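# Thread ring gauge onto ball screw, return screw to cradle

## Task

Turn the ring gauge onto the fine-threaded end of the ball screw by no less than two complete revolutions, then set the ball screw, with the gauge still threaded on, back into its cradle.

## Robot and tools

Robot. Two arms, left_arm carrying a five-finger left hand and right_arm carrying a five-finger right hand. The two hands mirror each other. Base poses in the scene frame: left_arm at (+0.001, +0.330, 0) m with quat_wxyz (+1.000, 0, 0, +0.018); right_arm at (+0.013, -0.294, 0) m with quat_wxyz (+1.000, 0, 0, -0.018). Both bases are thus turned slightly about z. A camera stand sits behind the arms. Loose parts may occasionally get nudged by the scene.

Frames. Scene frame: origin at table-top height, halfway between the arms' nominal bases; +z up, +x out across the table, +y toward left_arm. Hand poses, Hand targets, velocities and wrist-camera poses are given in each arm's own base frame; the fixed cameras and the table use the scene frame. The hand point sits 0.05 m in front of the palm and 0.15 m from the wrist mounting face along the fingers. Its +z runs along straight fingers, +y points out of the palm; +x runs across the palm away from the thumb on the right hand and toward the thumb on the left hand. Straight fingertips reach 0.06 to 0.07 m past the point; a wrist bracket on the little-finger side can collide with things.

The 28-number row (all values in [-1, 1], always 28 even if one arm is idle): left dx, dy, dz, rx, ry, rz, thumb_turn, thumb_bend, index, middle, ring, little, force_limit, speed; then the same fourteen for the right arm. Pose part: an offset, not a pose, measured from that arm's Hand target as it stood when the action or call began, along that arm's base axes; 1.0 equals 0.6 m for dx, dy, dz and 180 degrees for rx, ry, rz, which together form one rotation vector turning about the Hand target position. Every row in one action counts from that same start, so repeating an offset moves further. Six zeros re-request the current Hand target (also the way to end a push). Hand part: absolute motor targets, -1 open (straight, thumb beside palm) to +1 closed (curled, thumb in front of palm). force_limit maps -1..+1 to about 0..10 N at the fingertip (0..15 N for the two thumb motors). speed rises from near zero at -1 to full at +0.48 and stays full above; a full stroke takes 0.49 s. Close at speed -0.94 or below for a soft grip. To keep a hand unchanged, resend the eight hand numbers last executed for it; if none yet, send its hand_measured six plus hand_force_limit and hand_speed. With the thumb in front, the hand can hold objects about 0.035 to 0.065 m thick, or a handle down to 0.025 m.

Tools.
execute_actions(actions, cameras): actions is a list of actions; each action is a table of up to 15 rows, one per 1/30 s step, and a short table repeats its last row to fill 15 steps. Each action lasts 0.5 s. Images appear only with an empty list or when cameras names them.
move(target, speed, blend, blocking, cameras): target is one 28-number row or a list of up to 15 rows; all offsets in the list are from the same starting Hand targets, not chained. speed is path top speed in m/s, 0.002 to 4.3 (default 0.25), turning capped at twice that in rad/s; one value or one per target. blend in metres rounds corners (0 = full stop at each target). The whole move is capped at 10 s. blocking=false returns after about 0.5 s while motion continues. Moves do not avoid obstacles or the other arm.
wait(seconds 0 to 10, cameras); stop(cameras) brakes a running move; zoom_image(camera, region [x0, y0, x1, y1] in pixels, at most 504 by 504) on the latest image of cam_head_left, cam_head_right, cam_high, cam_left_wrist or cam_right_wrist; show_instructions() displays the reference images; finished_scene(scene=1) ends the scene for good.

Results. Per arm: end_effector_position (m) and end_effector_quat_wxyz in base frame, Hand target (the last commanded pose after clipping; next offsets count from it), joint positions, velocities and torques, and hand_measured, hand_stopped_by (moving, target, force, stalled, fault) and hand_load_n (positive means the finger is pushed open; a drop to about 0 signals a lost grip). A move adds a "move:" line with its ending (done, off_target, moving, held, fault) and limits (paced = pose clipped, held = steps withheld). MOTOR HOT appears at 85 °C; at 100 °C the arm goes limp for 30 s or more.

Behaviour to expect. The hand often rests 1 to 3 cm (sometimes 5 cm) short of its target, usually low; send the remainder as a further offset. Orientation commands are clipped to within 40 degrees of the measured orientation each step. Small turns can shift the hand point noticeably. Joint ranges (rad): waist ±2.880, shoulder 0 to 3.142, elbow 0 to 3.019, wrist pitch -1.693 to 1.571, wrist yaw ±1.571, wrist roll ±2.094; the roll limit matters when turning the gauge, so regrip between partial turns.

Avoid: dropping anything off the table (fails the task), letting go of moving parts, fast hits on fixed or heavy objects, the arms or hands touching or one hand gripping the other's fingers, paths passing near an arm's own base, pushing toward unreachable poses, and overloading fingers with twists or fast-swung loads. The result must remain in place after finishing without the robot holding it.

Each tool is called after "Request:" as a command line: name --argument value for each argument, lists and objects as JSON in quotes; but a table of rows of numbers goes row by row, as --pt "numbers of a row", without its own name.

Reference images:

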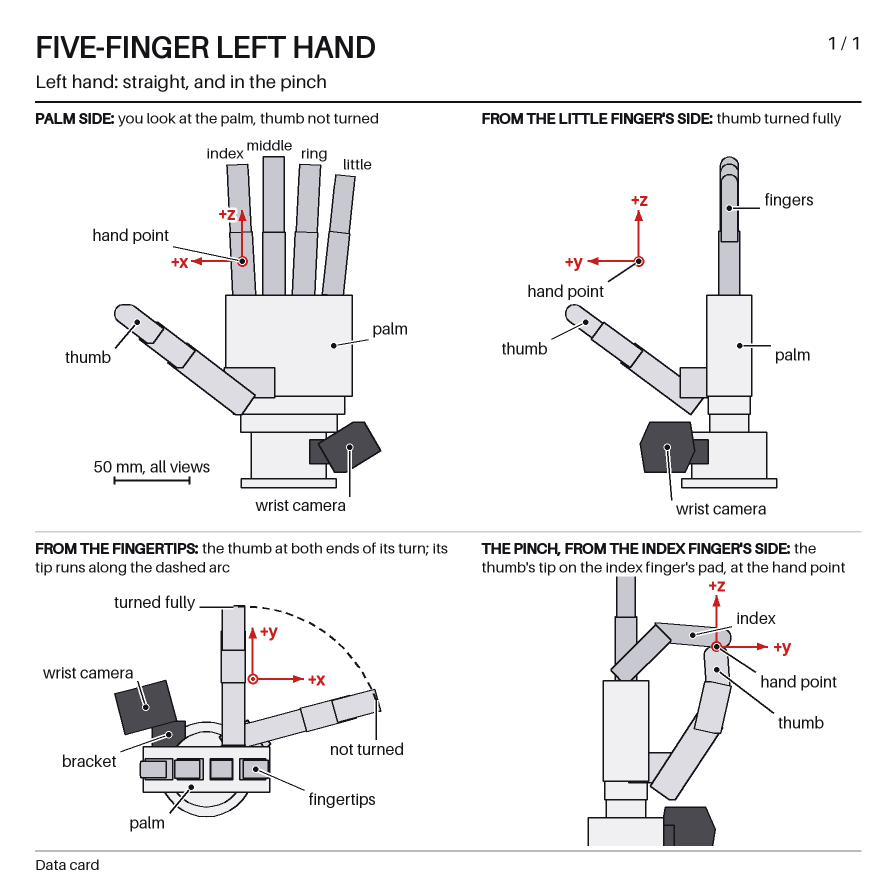

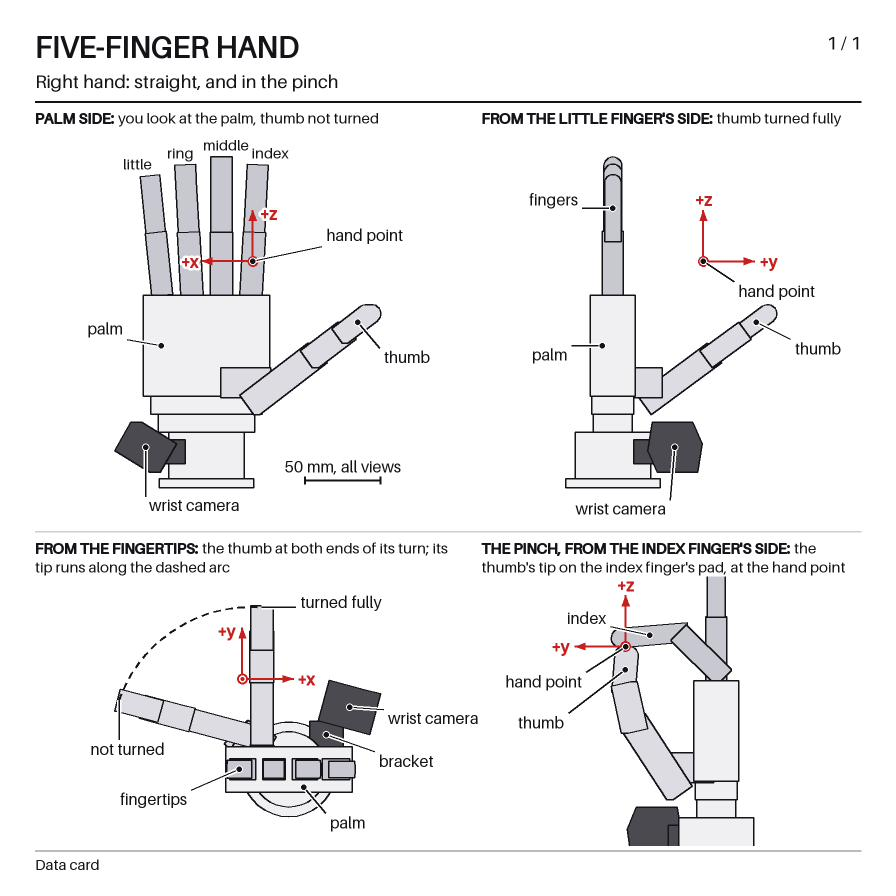

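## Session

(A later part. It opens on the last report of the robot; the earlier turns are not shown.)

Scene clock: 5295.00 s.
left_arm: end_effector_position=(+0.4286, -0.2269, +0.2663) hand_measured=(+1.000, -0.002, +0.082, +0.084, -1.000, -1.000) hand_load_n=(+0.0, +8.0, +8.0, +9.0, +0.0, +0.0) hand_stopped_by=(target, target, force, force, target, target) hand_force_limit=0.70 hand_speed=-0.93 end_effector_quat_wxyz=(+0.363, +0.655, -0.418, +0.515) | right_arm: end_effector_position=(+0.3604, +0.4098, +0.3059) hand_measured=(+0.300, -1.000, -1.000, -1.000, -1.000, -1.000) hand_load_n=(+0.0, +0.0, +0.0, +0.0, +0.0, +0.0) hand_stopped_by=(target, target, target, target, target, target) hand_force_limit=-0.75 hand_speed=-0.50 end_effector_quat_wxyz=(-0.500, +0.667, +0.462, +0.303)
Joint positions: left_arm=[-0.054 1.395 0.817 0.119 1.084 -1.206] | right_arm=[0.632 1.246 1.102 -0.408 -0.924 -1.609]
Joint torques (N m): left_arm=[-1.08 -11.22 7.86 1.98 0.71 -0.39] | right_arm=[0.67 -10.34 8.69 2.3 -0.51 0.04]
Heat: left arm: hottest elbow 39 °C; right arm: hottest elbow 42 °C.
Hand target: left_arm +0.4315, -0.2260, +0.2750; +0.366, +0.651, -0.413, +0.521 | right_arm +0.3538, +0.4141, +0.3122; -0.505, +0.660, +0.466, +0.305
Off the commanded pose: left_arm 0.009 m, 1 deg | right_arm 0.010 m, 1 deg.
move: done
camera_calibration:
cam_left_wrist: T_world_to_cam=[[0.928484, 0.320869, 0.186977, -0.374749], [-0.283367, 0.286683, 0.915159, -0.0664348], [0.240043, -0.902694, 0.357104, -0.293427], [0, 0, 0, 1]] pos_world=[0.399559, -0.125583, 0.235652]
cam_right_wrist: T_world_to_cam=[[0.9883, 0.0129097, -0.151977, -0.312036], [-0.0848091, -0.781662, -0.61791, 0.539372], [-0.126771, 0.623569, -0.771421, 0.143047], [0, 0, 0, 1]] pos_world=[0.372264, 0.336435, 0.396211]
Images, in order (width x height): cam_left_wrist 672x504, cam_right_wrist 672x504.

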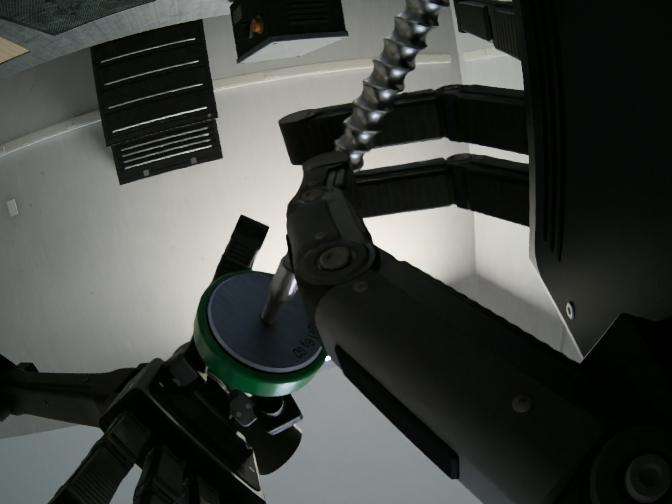

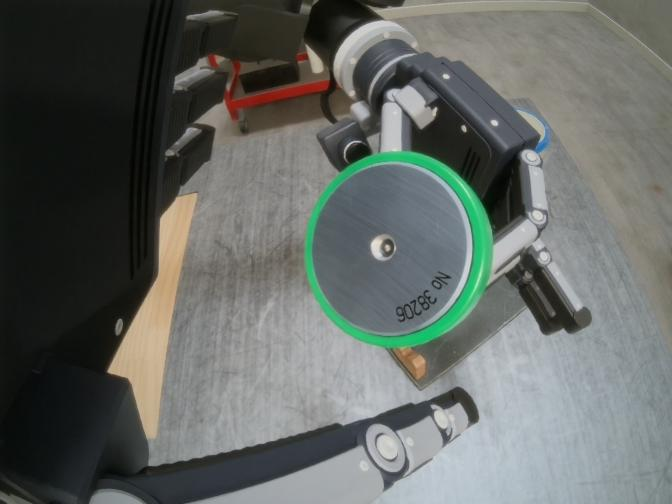

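Request:
execute_actions --actions '[[[0,0,0,0,0,0,1,0.0,0.7,0.7,-1,-1,0.7,-0.93,0,0,0,0,0,0,1,-0.86,-1,-1,-1,-1,-0.75,-0.2]],[[0,0,0,0,0,0,1,0.0,0.7,0.7,-1,-1,0.7,-0.93,0,0,0,0,0,0,1,-0.4,-1,-1,-1,-1,-0.75,-0.92]],[[0,0,0,0,0,0,1,0.0,0.7,0.7,-1,-1,0.7,-0.93,0,0,0,0,0,0,1,-0.4,-1,-1,-1,-1,-0.75,-0.92]],[[0,0,0,0,0,0,1,0.0,0.7,0.7,-1,-1,0.7,-0.93,0,0,0,0,0,0,1,-0.4,-1,-1,-1,-1,-0.75,-0.92]],[[0,0,0,0,0,0,1,0.0,0.7,0.7,-1,-1,0.7,-0.93,0,0,0,0,0,0,0.3,-0.4,-1,-1,-1,-1,-0.75,-0.6]],[[0,0,0,0,0,0,1,0.0,0.7,0.7,-1,-1,0.7,-0.93,0,0,0,0,0,0,0.3,-0.4,-1,-1,-1,-1,-0.75,-0.6]],[[0,0,0,0,0,0,1,0.0,0.7,0.7,-1,-1,0.7,-0.93,0,0,0,0,0,0,0.3,-1,-1,-1,-1,-1,-0.75,-0.5]]]' --cameras '["cam_right_wrist","cam_left_wrist"]'

Request:
zoom_image --camera "cam_right_wrist" --region '[270, 120, 610, 375]'

Scene clock: 5403.23 s.
left_arm: end_effector_position=(+0.4276, -0.2268, +0.2624) hand_measured=(+1.000, -0.002, +0.082, +0.084, -1.000, -1.000) hand_load_n=(-0.5, +7.5, +8.0, +8.5, +0.0, +0.0) hand_stopped_by=(target, target, force, force, target, target) hand_force_limit=0.70 hand_speed=-0.93 end_effector_quat_wxyz=(+0.365, +0.658, -0.415, +0.511) | right_arm: end_effector_position=(+0.3604, +0.4098, +0.3059) hand_measured=(+0.300, -1.000, -1.000, -1.000, -1.000, -1.000) hand_load_n=(+0.0, +0.0, +0.0, +0.0, +0.5, +0.0) hand_stopped_by=(target, target, target, target, target, target) hand_force_limit=-0.75 hand_speed=-0.50 end_effector_quat_wxyz=(-0.500, +0.667, +0.462, +0.303)
Joint positions: left_arm=[-0.054 1.398 0.81 0.122 1.084 -1.209] | right_arm=[0.632 1.246 1.102 -0.408 -0.924 -1.609]
Joint torques (N m): left_arm=[-1.26 -11.52 8.21 1.98 0.72 -0.4] | right_arm=[0.85 -10.17 8.7 2.28 -0.5 0.03]
Heat: left arm: hottest elbow 37 °C; right arm: hottest elbow 42 °C.
Hand target: left_arm +0.4315, -0.2261, +0.2750; +0.366, +0.652, -0.413, +0.521 | right_arm +0.3539, +0.4141, +0.3121; -0.505, +0.660, +0.466, +0.305
Off the commanded pose: left_arm 0.013 m, 1 deg | right_arm 0.010 m, 1 deg.
Step readings (end_effector_position of left_arm | right_arm):
0: (+0.4286, -0.2269, +0.2664) | (+0.3604, +0.4098, +0.3059)
1: (+0.4286, -0.2269, +0.2664) | (+0.3604, +0.4098, +0.3059)
2: (+0.4286, -0.2269, +0.2664) | (+0.3604, +0.4098, +0.3059)
4: (+0.4287, -0.2269, +0.2663) | (+0.3604, +0.4098, +0.3059)
8: (+0.4287, -0.2269, +0.2665) | (+0.3604, +0.4098, +0.3059)
15: (+0.4288, -0.2269, +0.2666) | (+0.3604, +0.4098, +0.3059)
16: (+0.4288, -0.2269, +0.2666) | (+0.3604, +0.4098, +0.3059)
17: (+0.4288, -0.2269, +0.2666) | (+0.3604, +0.4098, +0.3059)
19: (+0.4288, -0.2269, +0.2666) | (+0.3604, +0.4098, +0.3059)
23: (+0.4288, -0.2269, +0.2666) | (+0.3604, +0.4098, +0.3059)
30: (+0.4288, -0.2269, +0.2665) | (+0.3604, +0.4098, +0.3059)
31: (+0.4288, -0.2269, +0.2665) | (+0.3604, +0.4098, +0.3059)
32: (+0.4288, -0.2269, +0.2665) | (+0.3604, +0.4098, +0.3059)
34: (+0.4288, -0.2269, +0.2665) | (+0.3604, +0.4098, +0.3059)
38: (+0.4287, -0.2269, +0.2665) | (+0.3604, +0.4098, +0.3059)
45: (+0.4283, -0.2270, +0.2667) | (+0.3604, +0.4098, +0.3059)
46: (+0.4283, -0.2270, +0.2667) | (+0.3604, +0.4098, +0.3059)
47: (+0.4283, -0.2270, +0.2667) | (+0.3604, +0.4098, +0.3059)
49: (+0.4283, -0.2270, +0.2667) | (+0.3604, +0.4098, +0.3059)
53: (+0.4283, -0.2270, +0.2667) | (+0.3604, +0.4098, +0.3059)
60: (+0.4283, -0.2270, +0.2667) | (+0.3604, +0.4098, +0.3059)
61: (+0.4283, -0.2270, +0.2667) | (+0.3604, +0.4098, +0.3059)
62: (+0.4283, -0.2270, +0.2667) | (+0.3604, +0.4098, +0.3059)
64: (+0.4281, -0.2269, +0.2665) | (+0.3604, +0.4098, +0.3059)
68: (+0.4271, -0.2269, +0.2642) | (+0.3604, +0.4098, +0.3059)
75: (+0.4273, -0.2269, +0.2625) | (+0.3604, +0.4098, +0.3059)
76: (+0.4273, -0.2269, +0.2625) | (+0.3604, +0.4098, +0.3059)
77: (+0.4273, -0.2269, +0.2625) | (+0.3604, +0.4098, +0.3059)
79: (+0.4273, -0.2269, +0.2625) | (+0.3604, +0.4098, +0.3059)
83: (+0.4273, -0.2268, +0.2625) | (+0.3604, +0.4098, +0.3059)
90: (+0.4276, -0.2268, +0.2624) | (+0.3604, +0.4098, +0.3059)
91: (+0.4276, -0.2268, +0.2624) | (+0.3604, +0.4098, +0.3059)
92: (+0.4276, -0.2268, +0.2624) | (+0.3604, +0.4098, +0.3059)
94: (+0.4276, -0.2268, +0.2624) | (+0.3604, +0.4098, +0.3059)
98: (+0.4276, -0.2268, +0.2624) | (+0.3604, +0.4098, +0.3059)
105: (+0.4276, -0.2268, +0.2624) | (+0.3604, +0.4098, +0.3059)
camera_calibration:
cam_left_wrist: T_world_to_cam=[[0.930058, 0.321913, 0.177097, -0.370897], [-0.274105, 0.286965, 0.917888, -0.0677377], [0.24466, -0.902232, 0.355132, -0.293068], [0, 0, 0, 1]] pos_world=[0.39809, -0.12558, 0.231938]
cam_right_wrist: T_world_to_cam=[[0.9883, 0.0129097, -0.151977, -0.312036], [-0.0848091, -0.781662, -0.61791, 0.539372], [-0.126771, 0.623569, -0.771421, 0.143047], [0, 0, 0, 1]] pos_world=[0.372264, 0.336435, 0.396211]
Images, in order (width x height): cam_left_wrist 672x504, cam_right_wrist 672x504.

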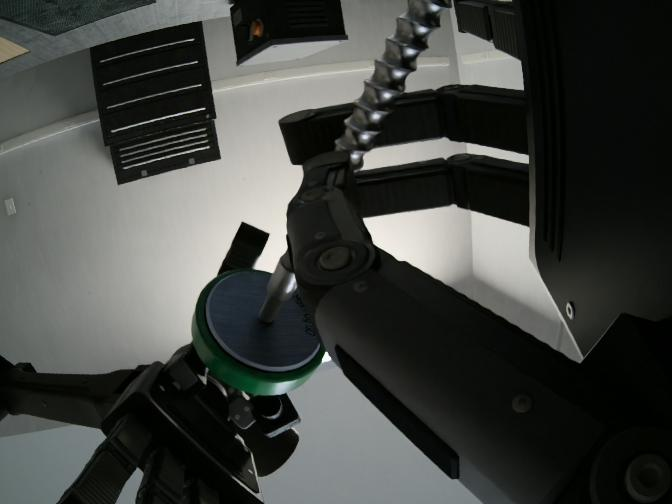

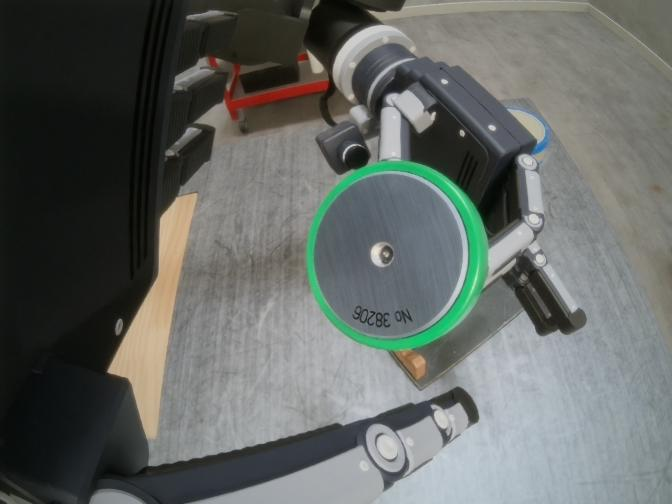

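Scaled by 1.482 from the camera's 672x504 image, which has a finer 960x720 frame.

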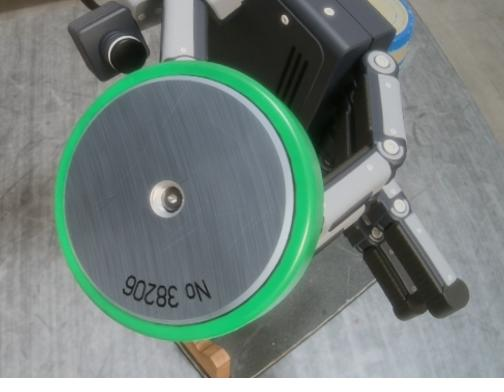

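Request:
execute_actions --actions '[[[0,0,0,0,0,0,1,0.0,0.7,0.7,-1,-1,0.7,-0.93,0,0,0,0,0,0,1,-0.86,-1,-1,-1,-1,-0.75,-0.2]],[[0,0,0,0,0,0,1,0.0,0.7,0.7,-1,-1,0.7,-0.93,0,0,0,0,0,0,1,-0.4,-1,-1,-1,-1,-0.75,-0.92]],[[0,0,0,0,0,0,1,0.0,0.7,0.7,-1,-1,0.7,-0.93,0,0,0,0,0,0,1,-0.4,-1,-1,-1,-1,-0.75,-0.92]],[[0,0,0,0,0,0,1,0.0,0.7,0.7,-1,-1,0.7,-0.93,0,0,0,0,0,0,1,-0.4,-1,-1,-1,-1,-0.75,-0.92]],[[0,0,0,0,0,0,1,0.0,0.7,0.7,-1,-1,0.7,-0.93,0,0,0,0,0,0,0.3,-0.4,-1,-1,-1,-1,-0.75,-0.6]],[[0,0,0,0,0,0,1,0.0,0.7,0.7,-1,-1,0.7,-0.93,0,0,0,0,0,0,0.3,-0.4,-1,-1,-1,-1,-0.75,-0.6]],[[0,0,0,0,0,0,1,0.0,0.7,0.7,-1,-1,0.7,-0.93,0,0,0,0,0,0,0.3,-1,-1,-1,-1,-1,-0.75,-0.5]]]' --cameras '["cam_right_wrist","cam_left_wrist"]'

Request:
zoom_image --camera "cam_right_wrist" --region '[270, 120, 610, 375]'

Scene clock: 5422.70 s.
left_arm: end_effector_position=(+0.4279, -0.2263, +0.2622) hand_measured=(+1.000, -0.002, +0.082, +0.084, -1.000, -1.000) hand_load_n=(+0.0, +7.5, +8.0, +8.5, +0.0, +0.0) hand_stopped_by=(target, target, force, force, target, target) hand_force_limit=0.70 hand_speed=-0.93 end_effector_quat_wxyz=(+0.365, +0.658, -0.415, +0.512) | right_arm: end_effector_position=(+0.3603, +0.4097, +0.3068) hand_measured=(+0.300, -1.000, -1.000, -1.000, -1.000, -1.000) hand_load_n=(+0.5, +0.0, +0.5, +0.0, +0.5, +0.0) hand_stopped_by=(target, target, target, target, target, target) hand_force_limit=-0.75 hand_speed=-0.50 end_effector_quat_wxyz=(-0.500, +0.666, +0.463, +0.304)
Joint positions: left_arm=[-0.053 1.399 0.81 0.122 1.084 -1.208] | right_arm=[0.632 1.245 1.102 -0.408 -0.923 -1.609]
Joint torques (N m): left_arm=[-1.2 -11.34 8.27 2.03 0.73 -0.42] | right_arm=[0.73 -10.11 8.7 2.25 -0.52 0.04]
Heat: left arm: hottest elbow 36 °C; right arm: hottest elbow 42 °C.
Hand target: left_arm +0.4316, -0.2260, +0.2750; +0.366, +0.652, -0.413, +0.521 | right_arm +0.3539, +0.4141, +0.3122; -0.504, +0.660, +0.466, +0.305
Off the commanded pose: left_arm 0.013 m, 1 deg | right_arm 0.009 m, 1 deg.
Step readings (end_effector_position of left_arm | right_arm):
0: (+0.4276, -0.2268, +0.2624) | (+0.3604, +0.4098, +0.3059)
1: (+0.4276, -0.2268, +0.2624) | (+0.3604, +0.4098, +0.3059)
2: (+0.4276, -0.2268, +0.2624) | (+0.3604, +0.4098, +0.3059)
4: (+0.4276, -0.2268, +0.2624) | (+0.3604, +0.4098, +0.3059)
8: (+0.4276, -0.2268, +0.2624) | (+0.3604, +0.4098, +0.3059)
15: (+0.4276, -0.2268, +0.2624) | (+0.3604, +0.4098, +0.3059)
16: (+0.4276, -0.2268, +0.2624) | (+0.3604, +0.4098, +0.3059)
17: (+0.4276, -0.2268, +0.2624) | (+0.3604, +0.4098, +0.3059)
19: (+0.4276, -0.2268, +0.2624) | (+0.3604, +0.4098, +0.3059)
23: (+0.4276, -0.2268, +0.2624) | (+0.3604, +0.4098, +0.3059)
30: (+0.4276, -0.2268, +0.2624) | (+0.3604, +0.4098, +0.3059)
31: (+0.4276, -0.2268, +0.2624) | (+0.3604, +0.4098, +0.3059)
32: (+0.4276, -0.2268, +0.2624) | (+0.3604, +0.4098, +0.3059)
34: (+0.4276, -0.2268, +0.2624) | (+0.3604, +0.4098, +0.3059)
38: (+0.4276, -0.2268, +0.2624) | (+0.3604, +0.4098, +0.3059)
45: (+0.4276, -0.2268, +0.2624) | (+0.3604, +0.4098, +0.3059)
46: (+0.4276, -0.2268, +0.2624) | (+0.3604, +0.4098, +0.3059)
47: (+0.4276, -0.2268, +0.2624) | (+0.3604, +0.4098, +0.3059)
49: (+0.4276, -0.2268, +0.2624) | (+0.3604, +0.4098, +0.3059)
53: (+0.4276, -0.2268, +0.2624) | (+0.3604, +0.4098, +0.3059)
60: (+0.4276, -0.2268, +0.2624) | (+0.3604, +0.4098, +0.3059)
61: (+0.4276, -0.2268, +0.2624) | (+0.3604, +0.4098, +0.3059)
62: (+0.4276, -0.2268, +0.2624) | (+0.3604, +0.4098, +0.3059)
64: (+0.4275, -0.2268, +0.2624) | (+0.3604, +0.4098, +0.3059)
68: (+0.4273, -0.2268, +0.2625) | (+0.3607, +0.4098, +0.3062)
75: (+0.4276, -0.2264, +0.2623) | (+0.3605, +0.4096, +0.3068)
76: (+0.4276, -0.2264, +0.2623) | (+0.3605, +0.4096, +0.3068)
77: (+0.4276, -0.2264, +0.2623) | (+0.3605, +0.4096, +0.3068)
79: (+0.4277, -0.2264, +0.2622) | (+0.3605, +0.4096, +0.3068)
83: (+0.4277, -0.2264, +0.2622) | (+0.3605, +0.4096, +0.3068)
90: (+0.4279, -0.2263, +0.2622) | (+0.3603, +0.4097, +0.3068)
91: (+0.4279, -0.2263, +0.2622) | (+0.3603, +0.4097, +0.3068)
92: (+0.4279, -0.2263, +0.2622) | (+0.3603, +0.4097, +0.3068)
94: (+0.4279, -0.2263, +0.2622) | (+0.3603, +0.4097, +0.3068)
98: (+0.4279, -0.2263, +0.2622) | (+0.3603, +0.4097, +0.3068)
105: (+0.4279, -0.2263, +0.2622) | (+0.3603, +0.4097, +0.3068)
camera_calibration:
cam_left_wrist: T_world_to_cam=[[0.929679, 0.322787, 0.177495, -0.371044], [-0.274682, 0.286395, 0.917893, -0.067484], [0.245451, -0.902101, 0.354919, -0.292844], [0, 0, 0, 1]] pos_world=[0.398294, -0.125079, 0.231737]
cam_right_wrist: T_world_to_cam=[[0.988602, 0.0127911, -0.15001, -0.312466], [-0.0838279, -0.78088, -0.619031, 0.539502], [-0.125058, 0.62455, -0.770907, 0.142582], [0, 0, 0, 1]] pos_world=[0.371961, 0.336233, 0.397013]
Images, in order (width x height): cam_left_wrist 672x504, cam_right_wrist 672x504.

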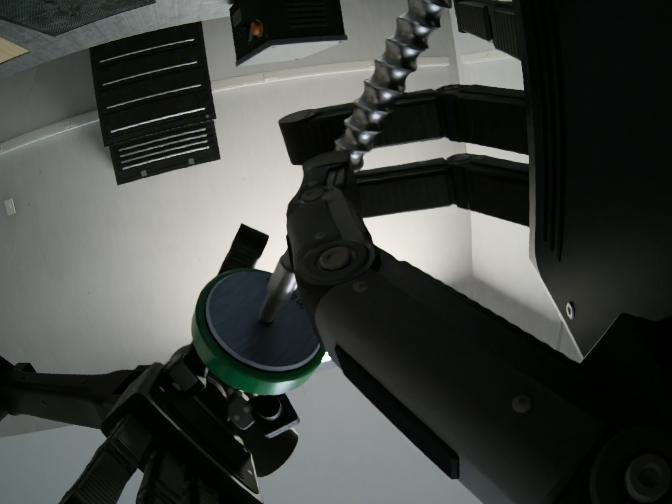

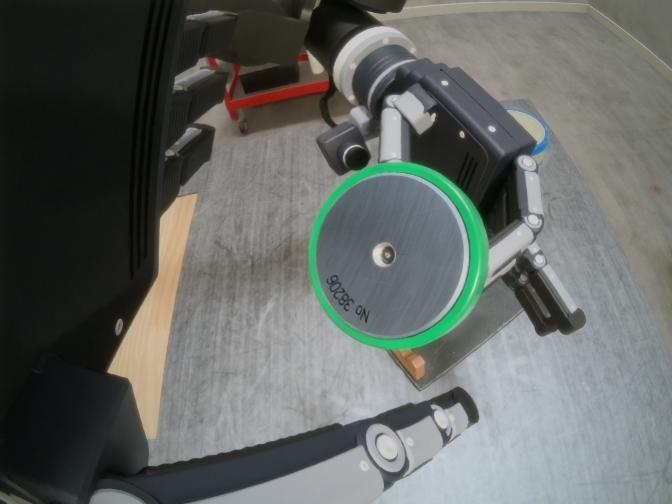

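Scaled by 1.482 from the camera's 672x504 image, which has a finer 960x720 frame.

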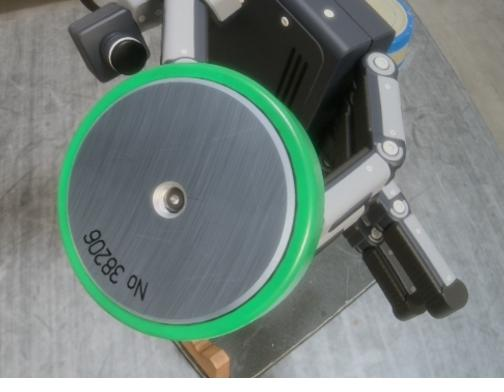

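Request:
execute_actions --actions '[[[0,0,0,0,0,0,1,0.0,0.7,0.7,-1,-1,0.7,-0.93,0,0,0,0,0,0,1,-0.86,-1,-1,-1,-1,-0.75,-0.2]],[[0,0,0,0,0,0,1,0.0,0.7,0.7,-1,-1,0.7,-0.93,0,0,0,0,0,0,1,-0.4,-1,-1,-1,-1,-0.75,-0.92]],[[0,0,0,0,0,0,1,0.0,0.7,0.7,-1,-1,0.7,-0.93,0,0,0,0,0,0,1,-0.4,-1,-1,-1,-1,-0.75,-0.92]],[[0,0,0,0,0,0,1,0.0,0.7,0.7,-1,-1,0.7,-0.93,0,0,0,0,0,0,1,-0.4,-1,-1,-1,-1,-0.75,-0.92]],[[0,0,0,0,0,0,1,0.0,0.7,0.7,-1,-1,0.7,-0.93,0,0,0,0,0,0,0.3,-0.4,-1,-1,-1,-1,-0.75,-0.6]],[[0,0,0,0,0,0,1,0.0,0.7,0.7,-1,-1,0.7,-0.93,0,0,0,0,0,0,0.3,-0.4,-1,-1,-1,-1,-0.75,-0.6]],[[0,0,0,0,0,0,1,0.0,0.7,0.7,-1,-1,0.7,-0.93,0,0,0,0,0,0,0.3,-1,-1,-1,-1,-1,-0.75,-0.5]]]' --cameras '["cam_right_wrist"]'

Request:
zoom_image --camera "cam_right_wrist" --region '[270, 120, 610, 375]'

Scene clock: 5435.17 s.
left_arm: end_effector_position=(+0.4281, -0.2260, +0.2621) hand_measured=(+1.000, -0.002, +0.082, +0.084, -1.000, -1.000) hand_load_n=(+0.0, +7.5, +8.0, +8.5, +0.0, +0.0) hand_stopped_by=(target, target, force, force, target, target) hand_force_limit=0.70 hand_speed=-0.93 end_effector_quat_wxyz=(+0.365, +0.658, -0.415, +0.512) | right_arm: end_effector_position=(+0.3603, +0.4097, +0.3077) hand_measured=(+0.300, -1.000, -1.000, -1.000, -1.000, -1.000) hand_load_n=(+0.5, +0.0, +0.0, +0.0, +0.0, +0.0) hand_stopped_by=(target, target, target, target, target, target) hand_force_limit=-0.75 hand_speed=-0.50 end_effector_quat_wxyz=(-0.500, +0.665, +0.463, +0.305)
Joint positions: left_arm=[-0.052 1.399 0.81 0.122 1.084 -1.208] | right_arm=[0.632 1.244 1.102 -0.406 -0.923 -1.609]
Joint torques (N m): left_arm=[-1.32 -11.58 8.27 2.02 0.71 -0.42] | right_arm=[0.73 -9.88 8.73 2.17 -0.52 0.03]
Heat: left arm: hottest elbow 36 °C; right arm: hottest elbow 42 °C.
Hand target: left_arm +0.4315, -0.2260, +0.2751; +0.366, +0.651, -0.413, +0.521 | right_arm +0.3539, +0.4141, +0.3122; -0.504, +0.660, +0.466, +0.305
Off the commanded pose: left_arm 0.013 m, 1 deg | right_arm 0.009 m, 1 deg.
Step readings (end_effector_position of left_arm | right_arm):
0: (+0.4279, -0.2263, +0.2622) | (+0.3603, +0.4097, +0.3068)
1: (+0.4279, -0.2263, +0.2622) | (+0.3603, +0.4097, +0.3068)
2: (+0.4279, -0.2263, +0.2622) | (+0.3603, +0.4097, +0.3068)
4: (+0.4279, -0.2263, +0.2622) | (+0.3603, +0.4097, +0.3068)
8: (+0.4279, -0.2263, +0.2622) | (+0.3603, +0.4098, +0.3069)
15: (+0.4279, -0.2263, +0.2622) | (+0.3603, +0.4098, +0.3069)
16: (+0.4279, -0.2263, +0.2622) | (+0.3603, +0.4098, +0.3069)
17: (+0.4279, -0.2263, +0.2622) | (+0.3603, +0.4098, +0.3069)
19: (+0.4279, -0.2263, +0.2622) | (+0.3603, +0.4098, +0.3069)
23: (+0.4279, -0.2263, +0.2622) | (+0.3603, +0.4098, +0.3069)
30: (+0.4279, -0.2263, +0.2622) | (+0.3603, +0.4098, +0.3069)
31: (+0.4279, -0.2263, +0.2622) | (+0.3603, +0.4098, +0.3069)
32: (+0.4279, -0.2263, +0.2622) | (+0.3603, +0.4098, +0.3069)
34: (+0.4279, -0.2263, +0.2622) | (+0.3603, +0.4098, +0.3069)
38: (+0.4279, -0.2263, +0.2622) | (+0.3603, +0.4098, +0.3069)
45: (+0.4279, -0.2263, +0.2622) | (+0.3603, +0.4098, +0.3069)
46: (+0.4279, -0.2263, +0.2622) | (+0.3603, +0.4098, +0.3069)
47: (+0.4279, -0.2263, +0.2622) | (+0.3603, +0.4098, +0.3069)
49: (+0.4279, -0.2263, +0.2622) | (+0.3603, +0.4098, +0.3069)
53: (+0.4279, -0.2263, +0.2622) | (+0.3603, +0.4098, +0.3069)
60: (+0.4279, -0.2263, +0.2622) | (+0.3603, +0.4098, +0.3069)
61: (+0.4279, -0.2263, +0.2622) | (+0.3603, +0.4098, +0.3069)
62: (+0.4279, -0.2263, +0.2622) | (+0.3603, +0.4098, +0.3069)
64: (+0.4278, -0.2263, +0.2622) | (+0.3604, +0.4098, +0.3069)
68: (+0.4276, -0.2264, +0.2621) | (+0.3609, +0.4097, +0.3072)
75: (+0.4278, -0.2260, +0.2621) | (+0.3608, +0.4096, +0.3076)
76: (+0.4278, -0.2260, +0.2621) | (+0.3608, +0.4096, +0.3076)
77: (+0.4278, -0.2260, +0.2621) | (+0.3608, +0.4096, +0.3076)
79: (+0.4278, -0.2260, +0.2621) | (+0.3608, +0.4096, +0.3076)
83: (+0.4279, -0.2260, +0.2620) | (+0.3608, +0.4096, +0.3076)
90: (+0.4280, -0.2260, +0.2620) | (+0.3603, +0.4097, +0.3077)
91: (+0.4281, -0.2260, +0.2620) | (+0.3603, +0.4097, +0.3077)
92: (+0.4281, -0.2260, +0.2620) | (+0.3603, +0.4097, +0.3077)
94: (+0.4281, -0.2260, +0.2620) | (+0.3603, +0.4097, +0.3077)
98: (+0.4281, -0.2260, +0.2621) | (+0.3603, +0.4097, +0.3077)
105: (+0.4281, -0.2260, +0.2621) | (+0.3603, +0.4097, +0.3077)
camera_calibration:
cam_right_wrist: T_world_to_cam=[[0.988921, 0.0130885, -0.147862, -0.313214], [-0.0824423, -0.779923, -0.620422, 0.539539], [-0.123442, 0.625739, -0.770203, 0.142021], [0, 0, 0, 1]] pos_world=[0.371757, 0.33603, 0.397815]
Images, in order (width x height): cam_right_wrist 672x504.

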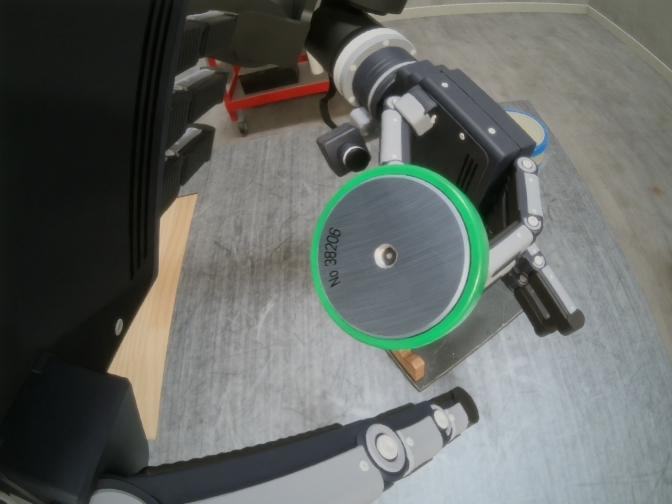

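Scaled by 1.482 from the camera's 672x504 image, which has a finer 960x720 frame.

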